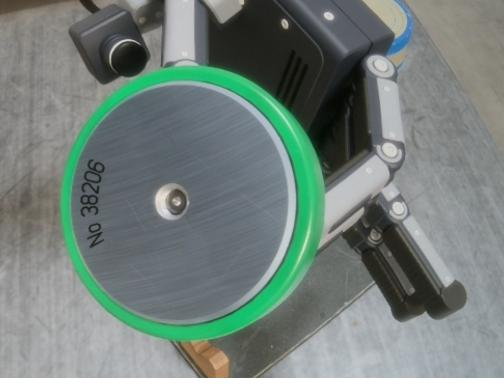

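Request:
execute_actions --actions '[[[0,0,0,0,0,0,1,0.0,0.7,0.7,-1,-1,0.7,-0.93,0,0,0,0,0,0,1,-0.86,-1,-1,-1,-1,-0.75,-0.2]],[[0,0,0,0,0,0,1,0.0,0.7,0.7,-1,-1,0.7,-0.93,0,0,0,0,0,0,1,-0.4,-1,-1,-1,-1,-0.75,-0.92]],[[0,0,0,0,0,0,1,0.0,0.7,0.7,-1,-1,0.7,-0.93,0,0,0,0,0,0,1,-0.4,-1,-1,-1,-1,-0.75,-0.92]],[[0,0,0,0,0,0,1,0.0,0.7,0.7,-1,-1,0.7,-0.93,0,0,0,0,0,0,1,-0.4,-1,-1,-1,-1,-0.75,-0.92]],[[0,0,0,0,0,0,1,0.0,0.7,0.7,-1,-1,0.7,-0.93,0,0,0,0,0,0,0.3,-0.4,-1,-1,-1,-1,-0.75,-0.6]],[[0,0,0,0,0,0,1,0.0,0.7,0.7,-1,-1,0.7,-0.93,0,0,0,0,0,0,0.3,-0.4,-1,-1,-1,-1,-0.75,-0.6]],[[0,0,0,0,0,0,1,0.0,0.7,0.7,-1,-1,0.7,-0.93,0,0,0,0,0,0,1,-0.86,-1,-1,-1,-1,-0.75,-0.2]],[[0,0,0,0,0,0,1,0.0,0.7,0.7,-1,-1,0.7,-0.93,0,0,0,0,0,0,1,-0.4,-1,-1,-1,-1,-0.75,-0.92]],[[0,0,0,0,0,0,1,0.0,0.7,0.7,-1,-1,0.7,-0.93,0,0,0,0,0,0,1,-0.4,-1,-1,-1,-1,-0.75,-0.92]],[[0,0,0,0,0,0,1,0.0,0.7,0.7,-1,-1,0.7,-0.93,0,0,0,0,0,0,1,-0.4,-1,-1,-1,-1,-0.75,-0.92]],[[0,0,0,0,0,0,1,0.0,0.7,0.7,-1,-1,0.7,-0.93,0,0,0,0,0,0,0.3,-0.4,-1,-1,-1,-1,-0.75,-0.6]],[[0,0,0,0,0,0,1,0.0,0.7,0.7,-1,-1,0.7,-0.93,0,0,0,0,0,0,0.3,-0.4,-1,-1,-1,-1,-0.75,-0.6]],[[0,0,0,0,0,0,1,0.0,0.7,0.7,-1,-1,0.7,-0.93,0,0,0,0,0,0,0.3,-1,-1,-1,-1,-1,-0.75,-0.5]]]' --cameras '["cam_right_wrist","cam_left_wrist"]'

Request:
zoom_image --camera "cam_right_wrist" --region '[270, 120, 610, 375]'

Request:
zoom_image --camera "cam_left_wrist" --region '[245, 250, 315, 340]'

Scene clock: 5460.10 s.
left_arm: end_effector_position=(+0.4285, -0.2243, +0.2568) hand_measured=(+1.000, -0.002, +0.082, +0.084, -1.000, -1.000) hand_load_n=(-0.5, +7.5, +8.0, +8.5, -0.5, +0.0) hand_stopped_by=(target, target, force, force, target, target) hand_force_limit=0.70 hand_speed=-0.93 end_effector_quat_wxyz=(+0.365, +0.663, -0.411, +0.509) | right_arm: end_effector_position=(+0.3595, +0.4094, +0.3126) hand_measured=(+0.300, -1.000, -1.000, -1.000, -1.000, -1.000) hand_load_n=(+0.5, +0.0, +0.0, +0.0, +0.0, +0.0) hand_stopped_by=(target, target, target, target, target, target) hand_force_limit=-0.75 hand_speed=-0.50 end_effector_quat_wxyz=(-0.500, +0.662, +0.464, +0.311)
Joint positions: left_arm=[-0.048 1.404 0.803 0.122 1.081 -1.208] | right_arm=[0.633 1.235 1.102 -0.4 -0.923 -1.609]
Joint torques (N m): left_arm=[-1.49 -12.16 8.68 1.98 0.85 -0.36] | right_arm=[0.62 -9.05 8.87 1.98 -0.49 0.03]
Heat: left arm: hottest elbow 36 °C; right arm: hottest elbow 42 °C.
Hand target: left_arm +0.4315, -0.2261, +0.2750; +0.366, +0.652, -0.413, +0.521 | right_arm +0.3539, +0.4141, +0.3120; -0.505, +0.660, +0.466, +0.305
Off the commanded pose: left_arm 0.018 m, 2 deg | right_arm 0.007 m, 1 deg.
Step readings (end_effector_position of left_arm | right_arm):
0: (+0.4281, -0.2260, +0.2621) | (+0.3603, +0.4097, +0.3077)
1: (+0.4281, -0.2260, +0.2621) | (+0.3603, +0.4097, +0.3077)
2: (+0.4281, -0.2260, +0.2621) | (+0.3603, +0.4097, +0.3077)
4: (+0.4281, -0.2260, +0.2621) | (+0.3603, +0.4097, +0.3077)
8: (+0.4281, -0.2260, +0.2621) | (+0.3603, +0.4098, +0.3077)
15: (+0.4281, -0.2260, +0.2621) | (+0.3603, +0.4098, +0.3077)
16: (+0.4281, -0.2260, +0.2621) | (+0.3603, +0.4098, +0.3077)
17: (+0.4281, -0.2260, +0.2621) | (+0.3603, +0.4098, +0.3077)
19: (+0.4281, -0.2260, +0.2621) | (+0.3603, +0.4098, +0.3077)
23: (+0.4281, -0.2260, +0.2621) | (+0.3603, +0.4098, +0.3077)
30: (+0.4281, -0.2260, +0.2621) | (+0.3603, +0.4098, +0.3077)
31: (+0.4281, -0.2260, +0.2621) | (+0.3603, +0.4098, +0.3077)
32: (+0.4281, -0.2260, +0.2621) | (+0.3603, +0.4098, +0.3077)
34: (+0.4281, -0.2260, +0.2621) | (+0.3603, +0.4098, +0.3077)
38: (+0.4281, -0.2260, +0.2621) | (+0.3603, +0.4098, +0.3077)
45: (+0.4281, -0.2260, +0.2621) | (+0.3603, +0.4098, +0.3077)
46: (+0.4281, -0.2260, +0.2621) | (+0.3603, +0.4098, +0.3077)
47: (+0.4281, -0.2260, +0.2621) | (+0.3603, +0.4098, +0.3077)
49: (+0.4281, -0.2260, +0.2621) | (+0.3603, +0.4098, +0.3077)
53: (+0.4281, -0.2260, +0.2621) | (+0.3603, +0.4098, +0.3077)
60: (+0.4281, -0.2260, +0.2621) | (+0.3603, +0.4098, +0.3077)
61: (+0.4281, -0.2260, +0.2621) | (+0.3603, +0.4098, +0.3077)
62: (+0.4281, -0.2260, +0.2621) | (+0.3603, +0.4098, +0.3077)
64: (+0.4281, -0.2260, +0.2620) | (+0.3603, +0.4097, +0.3077)
68: (+0.4279, -0.2260, +0.2612) | (+0.3606, +0.4096, +0.3088)
75: (+0.4274, -0.2257, +0.2596) | (+0.3604, +0.4094, +0.3097)
76: (+0.4275, -0.2255, +0.2596) | (+0.3604, +0.4094, +0.3097)
77: (+0.4275, -0.2255, +0.2596) | (+0.3604, +0.4094, +0.3097)
79: (+0.4275, -0.2255, +0.2596) | (+0.3604, +0.4094, +0.3097)
83: (+0.4275, -0.2255, +0.2596) | (+0.3604, +0.4094, +0.3097)
90: (+0.4276, -0.2255, +0.2596) | (+0.3604, +0.4094, +0.3097)
91: (+0.4276, -0.2255, +0.2597) | (+0.3604, +0.4094, +0.3097)
92: (+0.4277, -0.2255, +0.2598) | (+0.3604, +0.4094, +0.3097)
94: (+0.4278, -0.2255, +0.2598) | (+0.3600, +0.4094, +0.3093)
98: (+0.4279, -0.2255, +0.2598) | (+0.3598, +0.4096, +0.3094)
105: (+0.4279, -0.2255, +0.2599) | (+0.3598, +0.4096, +0.3094)
106: (+0.4279, -0.2255, +0.2599) | (+0.3598, +0.4096, +0.3094)
107: (+0.4279, -0.2255, +0.2599) | (+0.3598, +0.4096, +0.3094)
109: (+0.4279, -0.2255, +0.2599) | (+0.3598, +0.4096, +0.3094)
113: (+0.4279, -0.2255, +0.2599) | (+0.3598, +0.4096, +0.3094)
120: (+0.4279, -0.2255, +0.2599) | (+0.3598, +0.4096, +0.3094)
121: (+0.4279, -0.2255, +0.2599) | (+0.3598, +0.4096, +0.3094)
122: (+0.4279, -0.2255, +0.2599) | (+0.3598, +0.4096, +0.3094)
124: (+0.4279, -0.2255, +0.2599) | (+0.3598, +0.4096, +0.3094)
128: (+0.4279, -0.2255, +0.2599) | (+0.3598, +0.4096, +0.3094)
135: (+0.4279, -0.2255, +0.2599) | (+0.3598, +0.4096, +0.3094)
136: (+0.4279, -0.2255, +0.2599) | (+0.3598, +0.4096, +0.3094)
137: (+0.4279, -0.2255, +0.2599) | (+0.3598, +0.4096, +0.3094)
139: (+0.4279, -0.2255, +0.2599) | (+0.3598, +0.4096, +0.3094)
143: (+0.4279, -0.2255, +0.2599) | (+0.3598, +0.4096, +0.3094)
150: (+0.4279, -0.2255, +0.2599) | (+0.3598, +0.4096, +0.3094)
151: (+0.4279, -0.2255, +0.2599) | (+0.3598, +0.4096, +0.3094)
152: (+0.4279, -0.2255, +0.2599) | (+0.3598, +0.4096, +0.3094)
154: (+0.4276, -0.2255, +0.2597) | (+0.3600, +0.4097, +0.3096)
158: (+0.4275, -0.2252, +0.2591) | (+0.3605, +0.4097, +0.3104)
165: (+0.4268, -0.2252, +0.2572) | (+0.3604, +0.4092, +0.3118)
166: (+0.4268, -0.2252, +0.2572) | (+0.3604, +0.4092, +0.3120)
167: (+0.4269, -0.2250, +0.2572) | (+0.3604, +0.4091, +0.3122)
169: (+0.4272, -0.2245, +0.2571) | (+0.3604, +0.4091, +0.3122)
173: (+0.4277, -0.2243, +0.2568) | (+0.3603, +0.4091, +0.3124)
180: (+0.4280, -0.2243, +0.2561) | (+0.3603, +0.4091, +0.3124)
181: (+0.4280, -0.2243, +0.2561) | (+0.3603, +0.4091, +0.3124)
182: (+0.4280, -0.2243, +0.2561) | (+0.3603, +0.4091, +0.3124)
184: (+0.4281, -0.2243, +0.2561) | (+0.3599, +0.4092, +0.3125)
The list stops here: 2 later lines are left out.
camera_calibration:
cam_left_wrist: T_world_to_cam=[[0.929375, 0.329065, 0.167268, -0.367195], [-0.265899, 0.282469, 0.921688, -0.0686499], [0.256047, -0.90107, 0.350018, -0.292314], [0, 0, 0, 1]] pos_world=[0.397854, -0.123173, 0.227009]
cam_right_wrist: T_world_to_cam=[[0.990399, 0.0143864, -0.137486, -0.316004], [-0.0758325, -0.775023, -0.627367, 0.540049], [-0.11558, 0.63177, -0.766491, 0.139419], [0, 0, 0, 1]] pos_world=[0.370037, 0.335016, 0.402226]
Images, in order (width x height): cam_left_wrist 672x504, cam_right_wrist 672x504.

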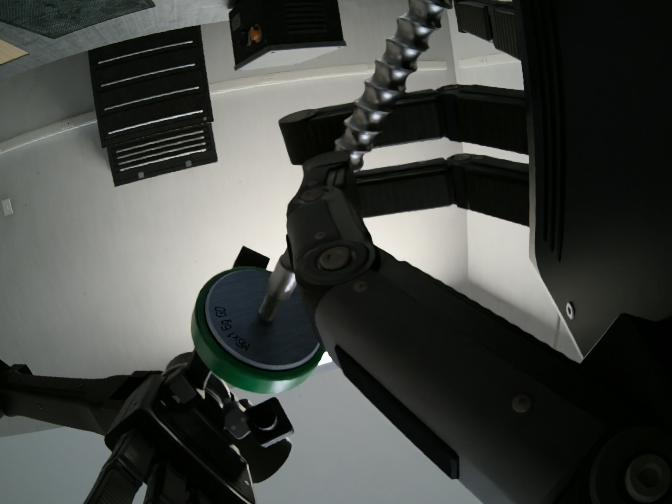

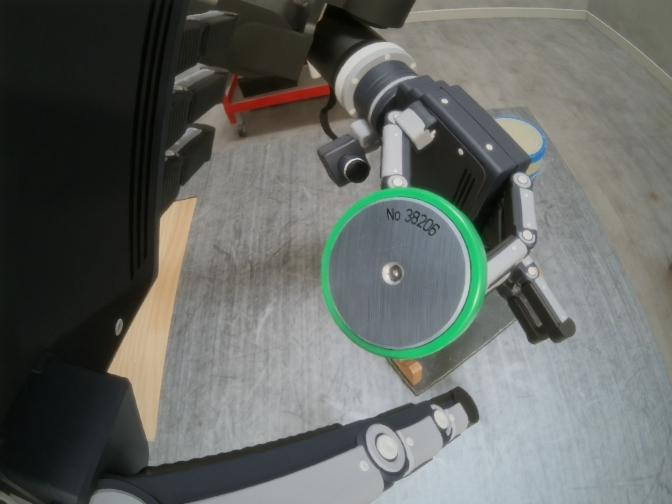

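Scaled by 1.482 from the camera's 672x504 image, which has a finer 960x720 frame.

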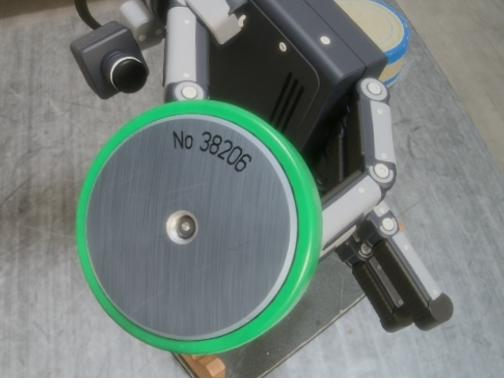

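Scaled by 5.600 from the camera's 672x504 image, which has a finer 960x720 frame.

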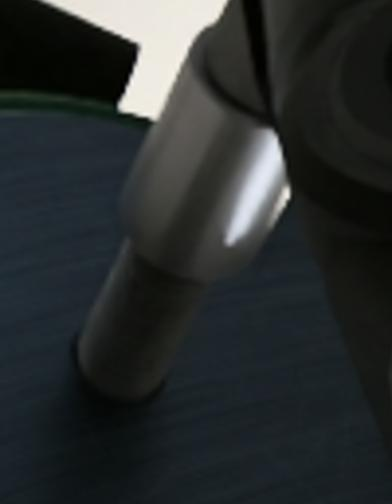

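Request:
move --target '[0,0,0,0,0,0,1,0.0,0.7,0.7,-1,-1,0.7,-0.93,0.016,0.004,-0.0308,0,0,0,0.3,-1,-1,-1,-1,-1,-0.75,-0.5]' --speed 0.05 --cameras '["cam_right_wrist"]'

Request:
zoom_image --camera "cam_right_wrist" --region '[270, 120, 610, 375]'

Scene clock: 5480.97 s.
left_arm: end_effector_position=(+0.4285, -0.2243, +0.2569) hand_measured=(+1.000, -0.002, +0.082, +0.084, -1.000, -1.000) hand_load_n=(-0.5, +8.0, +8.0, +8.5, +0.0, +0.0) hand_stopped_by=(target, target, force, force, target, target) hand_force_limit=0.70 hand_speed=-0.93 end_effector_quat_wxyz=(+0.365, +0.663, -0.411, +0.509) | right_arm: end_effector_position=(+0.3618, +0.4127, +0.2968) hand_measured=(+0.300, -1.000, -1.000, -1.000, -1.000, -1.000) hand_load_n=(+0.0, +0.0, +0.0, +0.0, +0.0, +0.0) hand_stopped_by=(target, target, target, target, target, target) hand_force_limit=-0.75 hand_speed=-0.50 end_effector_quat_wxyz=(-0.502, +0.662, +0.464, +0.305)
Joint positions: left_arm=[-0.048 1.404 0.803 0.122 1.081 -1.208] | right_arm=[0.633 1.258 1.082 -0.368 -0.931 -1.609]
Joint torques (N m): left_arm=[-1.49 -11.75 8.69 2.04 0.85 -0.41] | right_arm=[-0.03 -8.59 8.73 2.45 -0.51 -0.06]
Heat: left arm: hottest elbow 36 °C; right arm: hottest elbow 42 °C.
Hand target: left_arm +0.4315, -0.2261, +0.2750; +0.366, +0.652, -0.413, +0.521 | right_arm +0.3635, +0.4166, +0.2936; -0.505, +0.660, +0.466, +0.305
Off the commanded pose: left_arm 0.018 m, 2 deg | right_arm 0.005 m, 0 deg.
move: off_target (left_arm)
camera_calibration:
cam_right_wrist: T_world_to_cam=[[0.988859, 0.0205263, -0.147432, -0.319543], [-0.0770015, -0.777094, -0.624656, 0.533362], [-0.127391, 0.62905, -0.766856, 0.131013], [0, 0, 0, 1]] pos_world=[0.373743, 0.338618, 0.386525]
Images, in order (width x height): cam_right_wrist 672x504.

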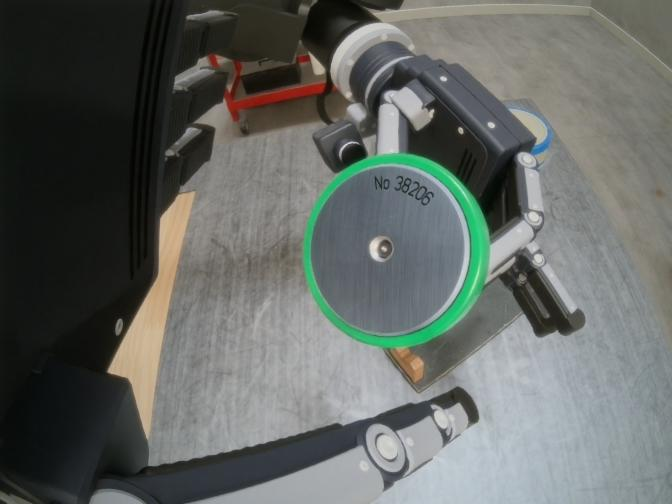

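Scaled by 1.482 from the camera's 672x504 image, which has a finer 960x720 frame.

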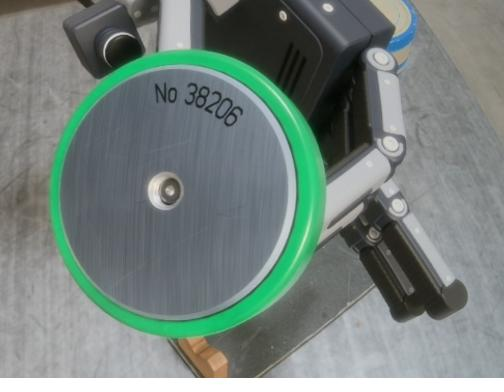

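Request:
execute_actions --actions '[[[0,0,0,0,0,0,1,0.0,0.7,0.7,-1,-1,0.7,-0.93,0,0,0,0,0,0,1,-0.86,-1,-1,-1,-1,-0.75,-0.2]],[[0,0,0,0,0,0,1,0.0,0.7,0.7,-1,-1,0.7,-0.93,0,0,0,0,0,0,1,-0.4,-1,-1,-1,-1,-0.75,-0.92]],[[0,0,0,0,0,0,1,0.0,0.7,0.7,-1,-1,0.7,-0.93,0,0,0,0,0,0,1,-0.4,-1,-1,-1,-1,-0.75,-0.92]],[[0,0,0,0,0,0,1,0.0,0.7,0.7,-1,-1,0.7,-0.93,0,0,0,0,0,0,1,-0.4,-1,-1,-1,-1,-0.75,-0.92]],[[0,0,0,0,0,0,1,0.0,0.7,0.7,-1,-1,0.7,-0.93,0,0,0,0,0,0,0.3,-0.4,-1,-1,-1,-1,-0.75,-0.6]],[[0,0,0,0,0,0,1,0.0,0.7,0.7,-1,-1,0.7,-0.93,0,0,0,0,0,0,0.3,-0.4,-1,-1,-1,-1,-0.75,-0.6]],[[0,0,0,0,0,0,1,0.0,0.7,0.7,-1,-1,0.7,-0.93,0,0,0,0,0,0,1,-0.86,-1,-1,-1,-1,-0.75,-0.2]],[[0,0,0,0,0,0,1,0.0,0.7,0.7,-1,-1,0.7,-0.93,0,0,0,0,0,0,1,-0.4,-1,-1,-1,-1,-0.75,-0.92]],[[0,0,0,0,0,0,1,0.0,0.7,0.7,-1,-1,0.7,-0.93,0,0,0,0,0,0,1,-0.4,-1,-1,-1,-1,-0.75,-0.92]],[[0,0,0,0,0,0,1,0.0,0.7,0.7,-1,-1,0.7,-0.93,0,0,0,0,0,0,1,-0.4,-1,-1,-1,-1,-0.75,-0.92]],[[0,0,0,0,0,0,1,0.0,0.7,0.7,-1,-1,0.7,-0.93,0,0,0,0,0,0,0.3,-0.4,-1,-1,-1,-1,-0.75,-0.6]],[[0,0,0,0,0,0,1,0.0,0.7,0.7,-1,-1,0.7,-0.93,0,0,0,0,0,0,0.3,-0.4,-1,-1,-1,-1,-0.75,-0.6]],[[0,0,0,0,0,0,1,0.0,0.7,0.7,-1,-1,0.7,-0.93,0,0,0,0,0,0,0.3,-1,-1,-1,-1,-1,-0.75,-0.5]]]' --cameras '["cam_right_wrist","cam_left_wrist"]'

Request:
zoom_image --camera "cam_right_wrist" --region '[270, 120, 610, 375]'

Request:
zoom_image --camera "cam_left_wrist" --region '[245, 250, 315, 340]'

Scene clock: 5503.47 s.
left_arm: end_effector_position=(+0.4280, -0.2243, +0.2572) hand_measured=(+1.000, -0.002, +0.082, +0.084, -1.000, -1.000) hand_load_n=(-0.5, +7.5, +8.0, +9.0, +0.0, +0.0) hand_stopped_by=(target, target, force, force, target, target) hand_force_limit=0.70 hand_speed=-0.93 end_effector_quat_wxyz=(+0.366, +0.662, -0.411, +0.508) | right_arm: end_effector_position=(+0.3626, +0.4133, +0.2982) hand_measured=(+0.300, -1.000, -1.000, -1.000, -1.000, -1.000) hand_load_n=(+0.0, +0.0, +0.0, +0.0, +0.0, +0.0) hand_stopped_by=(target, target, target, target, target, target) hand_force_limit=-0.75 hand_speed=-0.50 end_effector_quat_wxyz=(-0.503, +0.660, +0.465, +0.308)
Joint positions: left_arm=[-0.048 1.404 0.803 0.122 1.084 -1.209] | right_arm=[0.633 1.258 1.082 -0.361 -0.931 -1.609]
Joint torques (N m): left_arm=[-1.61 -12.04 8.69 2.04 0.72 -0.4] | right_arm=[0.09 -8.47 8.75 2.25 -0.51 -0.04]
Heat: left arm: hottest elbow 36 °C; right arm: hottest elbow 44 °C.
Hand target: left_arm +0.4315, -0.2261, +0.2749; +0.366, +0.652, -0.413, +0.521 | right_arm +0.3635, +0.4166, +0.2936; -0.505, +0.660, +0.466, +0.305
Off the commanded pose: left_arm 0.018 m, 2 deg | right_arm 0.006 m, 0 deg.
Step readings (end_effector_position of left_arm | right_arm):
0: (+0.4285, -0.2243, +0.2569) | (+0.3619, +0.4127, +0.2969)
1: (+0.4285, -0.2243, +0.2569) | (+0.3619, +0.4127, +0.2969)
2: (+0.4285, -0.2243, +0.2569) | (+0.3619, +0.4127, +0.2969)
4: (+0.4285, -0.2243, +0.2569) | (+0.3618, +0.4127, +0.2969)
8: (+0.4285, -0.2243, +0.2569) | (+0.3618, +0.4127, +0.2969)
15: (+0.4285, -0.2243, +0.2569) | (+0.3618, +0.4127, +0.2969)
16: (+0.4285, -0.2243, +0.2569) | (+0.3618, +0.4127, +0.2969)
17: (+0.4285, -0.2243, +0.2569) | (+0.3618, +0.4127, +0.2969)
19: (+0.4285, -0.2243, +0.2569) | (+0.3618, +0.4127, +0.2969)
23: (+0.4285, -0.2243, +0.2569) | (+0.3618, +0.4127, +0.2969)
30: (+0.4285, -0.2243, +0.2569) | (+0.3618, +0.4127, +0.2969)
31: (+0.4285, -0.2243, +0.2569) | (+0.3618, +0.4127, +0.2969)
32: (+0.4285, -0.2243, +0.2569) | (+0.3618, +0.4127, +0.2969)
34: (+0.4285, -0.2243, +0.2569) | (+0.3618, +0.4127, +0.2969)
38: (+0.4283, -0.2243, +0.2570) | (+0.3619, +0.4128, +0.2971)
45: (+0.4282, -0.2243, +0.2570) | (+0.3620, +0.4129, +0.2973)
46: (+0.4282, -0.2243, +0.2570) | (+0.3620, +0.4129, +0.2973)
47: (+0.4282, -0.2243, +0.2570) | (+0.3620, +0.4129, +0.2973)
49: (+0.4282, -0.2243, +0.2570) | (+0.3620, +0.4129, +0.2973)
53: (+0.4282, -0.2243, +0.2570) | (+0.3620, +0.4129, +0.2973)
60: (+0.4282, -0.2243, +0.2570) | (+0.3620, +0.4129, +0.2973)
61: (+0.4282, -0.2243, +0.2570) | (+0.3620, +0.4129, +0.2973)
62: (+0.4282, -0.2243, +0.2570) | (+0.3620, +0.4129, +0.2973)
64: (+0.4282, -0.2243, +0.2570) | (+0.3622, +0.4130, +0.2976)
68: (+0.4281, -0.2243, +0.2571) | (+0.3626, +0.4133, +0.2982)
75: (+0.4281, -0.2243, +0.2571) | (+0.3626, +0.4133, +0.2982)
76: (+0.4281, -0.2243, +0.2571) | (+0.3626, +0.4133, +0.2982)
77: (+0.4281, -0.2243, +0.2571) | (+0.3626, +0.4133, +0.2982)
79: (+0.4281, -0.2243, +0.2571) | (+0.3626, +0.4133, +0.2982)
83: (+0.4281, -0.2243, +0.2571) | (+0.3626, +0.4133, +0.2982)
90: (+0.4282, -0.2243, +0.2571) | (+0.3626, +0.4133, +0.2982)
91: (+0.4282, -0.2243, +0.2571) | (+0.3626, +0.4133, +0.2982)
92: (+0.4282, -0.2243, +0.2571) | (+0.3626, +0.4133, +0.2982)
94: (+0.4282, -0.2243, +0.2571) | (+0.3626, +0.4133, +0.2982)
98: (+0.4282, -0.2243, +0.2571) | (+0.3626, +0.4133, +0.2982)
105: (+0.4282, -0.2243, +0.2571) | (+0.3626, +0.4133, +0.2982)
106: (+0.4282, -0.2243, +0.2571) | (+0.3626, +0.4133, +0.2982)
107: (+0.4282, -0.2243, +0.2571) | (+0.3626, +0.4133, +0.2982)
109: (+0.4282, -0.2243, +0.2571) | (+0.3626, +0.4133, +0.2982)
113: (+0.4282, -0.2243, +0.2571) | (+0.3626, +0.4133, +0.2982)
120: (+0.4282, -0.2243, +0.2571) | (+0.3626, +0.4133, +0.2982)
121: (+0.4282, -0.2243, +0.2571) | (+0.3626, +0.4133, +0.2982)
122: (+0.4282, -0.2243, +0.2571) | (+0.3626, +0.4133, +0.2982)
124: (+0.4282, -0.2243, +0.2571) | (+0.3626, +0.4133, +0.2982)
128: (+0.4282, -0.2243, +0.2571) | (+0.3626, +0.4133, +0.2982)
135: (+0.4280, -0.2243, +0.2572) | (+0.3626, +0.4133, +0.2982)
136: (+0.4280, -0.2243, +0.2572) | (+0.3626, +0.4133, +0.2982)
137: (+0.4280, -0.2243, +0.2572) | (+0.3626, +0.4133, +0.2982)
139: (+0.4280, -0.2243, +0.2572) | (+0.3626, +0.4133, +0.2982)
143: (+0.4280, -0.2243, +0.2572) | (+0.3626, +0.4133, +0.2982)
150: (+0.4280, -0.2243, +0.2572) | (+0.3626, +0.4133, +0.2982)
151: (+0.4280, -0.2243, +0.2572) | (+0.3626, +0.4133, +0.2982)
152: (+0.4280, -0.2243, +0.2572) | (+0.3626, +0.4133, +0.2982)
154: (+0.4279, -0.2243, +0.2572) | (+0.3627, +0.4133, +0.2982)
158: (+0.4279, -0.2243, +0.2572) | (+0.3628, +0.4132, +0.2982)
165: (+0.4279, -0.2243, +0.2572) | (+0.3628, +0.4132, +0.2982)
166: (+0.4279, -0.2243, +0.2572) | (+0.3628, +0.4132, +0.2982)
167: (+0.4279, -0.2243, +0.2572) | (+0.3628, +0.4132, +0.2982)
169: (+0.4279, -0.2243, +0.2572) | (+0.3628, +0.4132, +0.2982)
173: (+0.4279, -0.2243, +0.2572) | (+0.3628, +0.4133, +0.2982)
180: (+0.4280, -0.2243, +0.2572) | (+0.3626, +0.4133, +0.2982)
181: (+0.4280, -0.2243, +0.2572) | (+0.3626, +0.4133, +0.2982)
182: (+0.4280, -0.2243, +0.2572) | (+0.3626, +0.4133, +0.2982)
184: (+0.4280, -0.2243, +0.2572) | (+0.3626, +0.4133, +0.2982)
The list stops here: 2 later lines are left out.
camera_calibration:
cam_left_wrist: T_world_to_cam=[[0.930317, 0.327026, 0.166024, -0.36727], [-0.264504, 0.284676, 0.92141, -0.0690492], [0.254062, -0.901118, 0.351339, -0.291789], [0, 0, 0, 1]] pos_world=[0.397546, -0.123173, 0.227115]
cam_right_wrist: T_world_to_cam=[[0.989687, 0.0214694, -0.141631, -0.322548], [-0.0731608, -0.774278, -0.628602, 0.533364], [-0.123157, 0.632481, -0.764722, 0.128205], [0, 0, 0, 1]] pos_world=[0.374032, 0.33881, 0.387632]
Images, in order (width x height): cam_left_wrist 672x504, cam_right_wrist 672x504.

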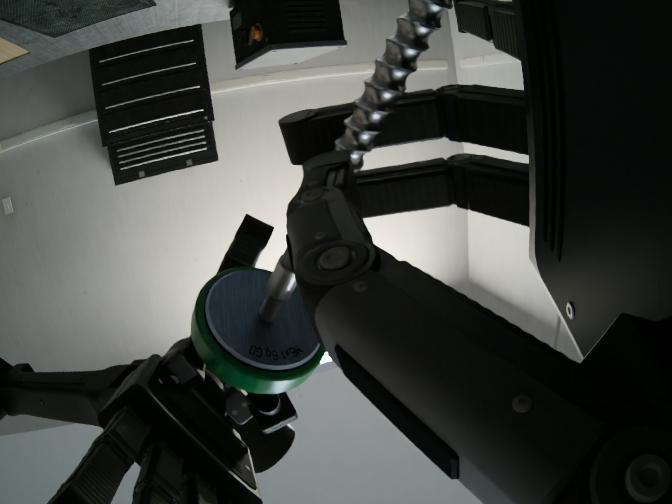

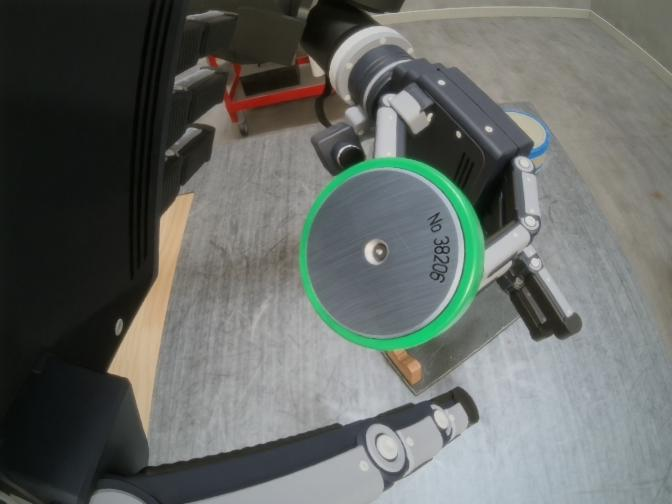

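Scaled by 1.482 from the camera's 672x504 image, which has a finer 960x720 frame.

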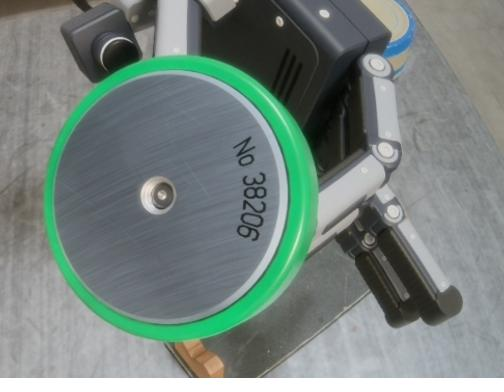

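Scaled by 5.600 from the camera's 672x504 image, which has a finer 960x720 frame.

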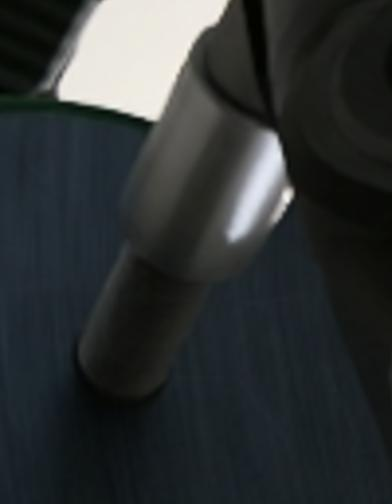

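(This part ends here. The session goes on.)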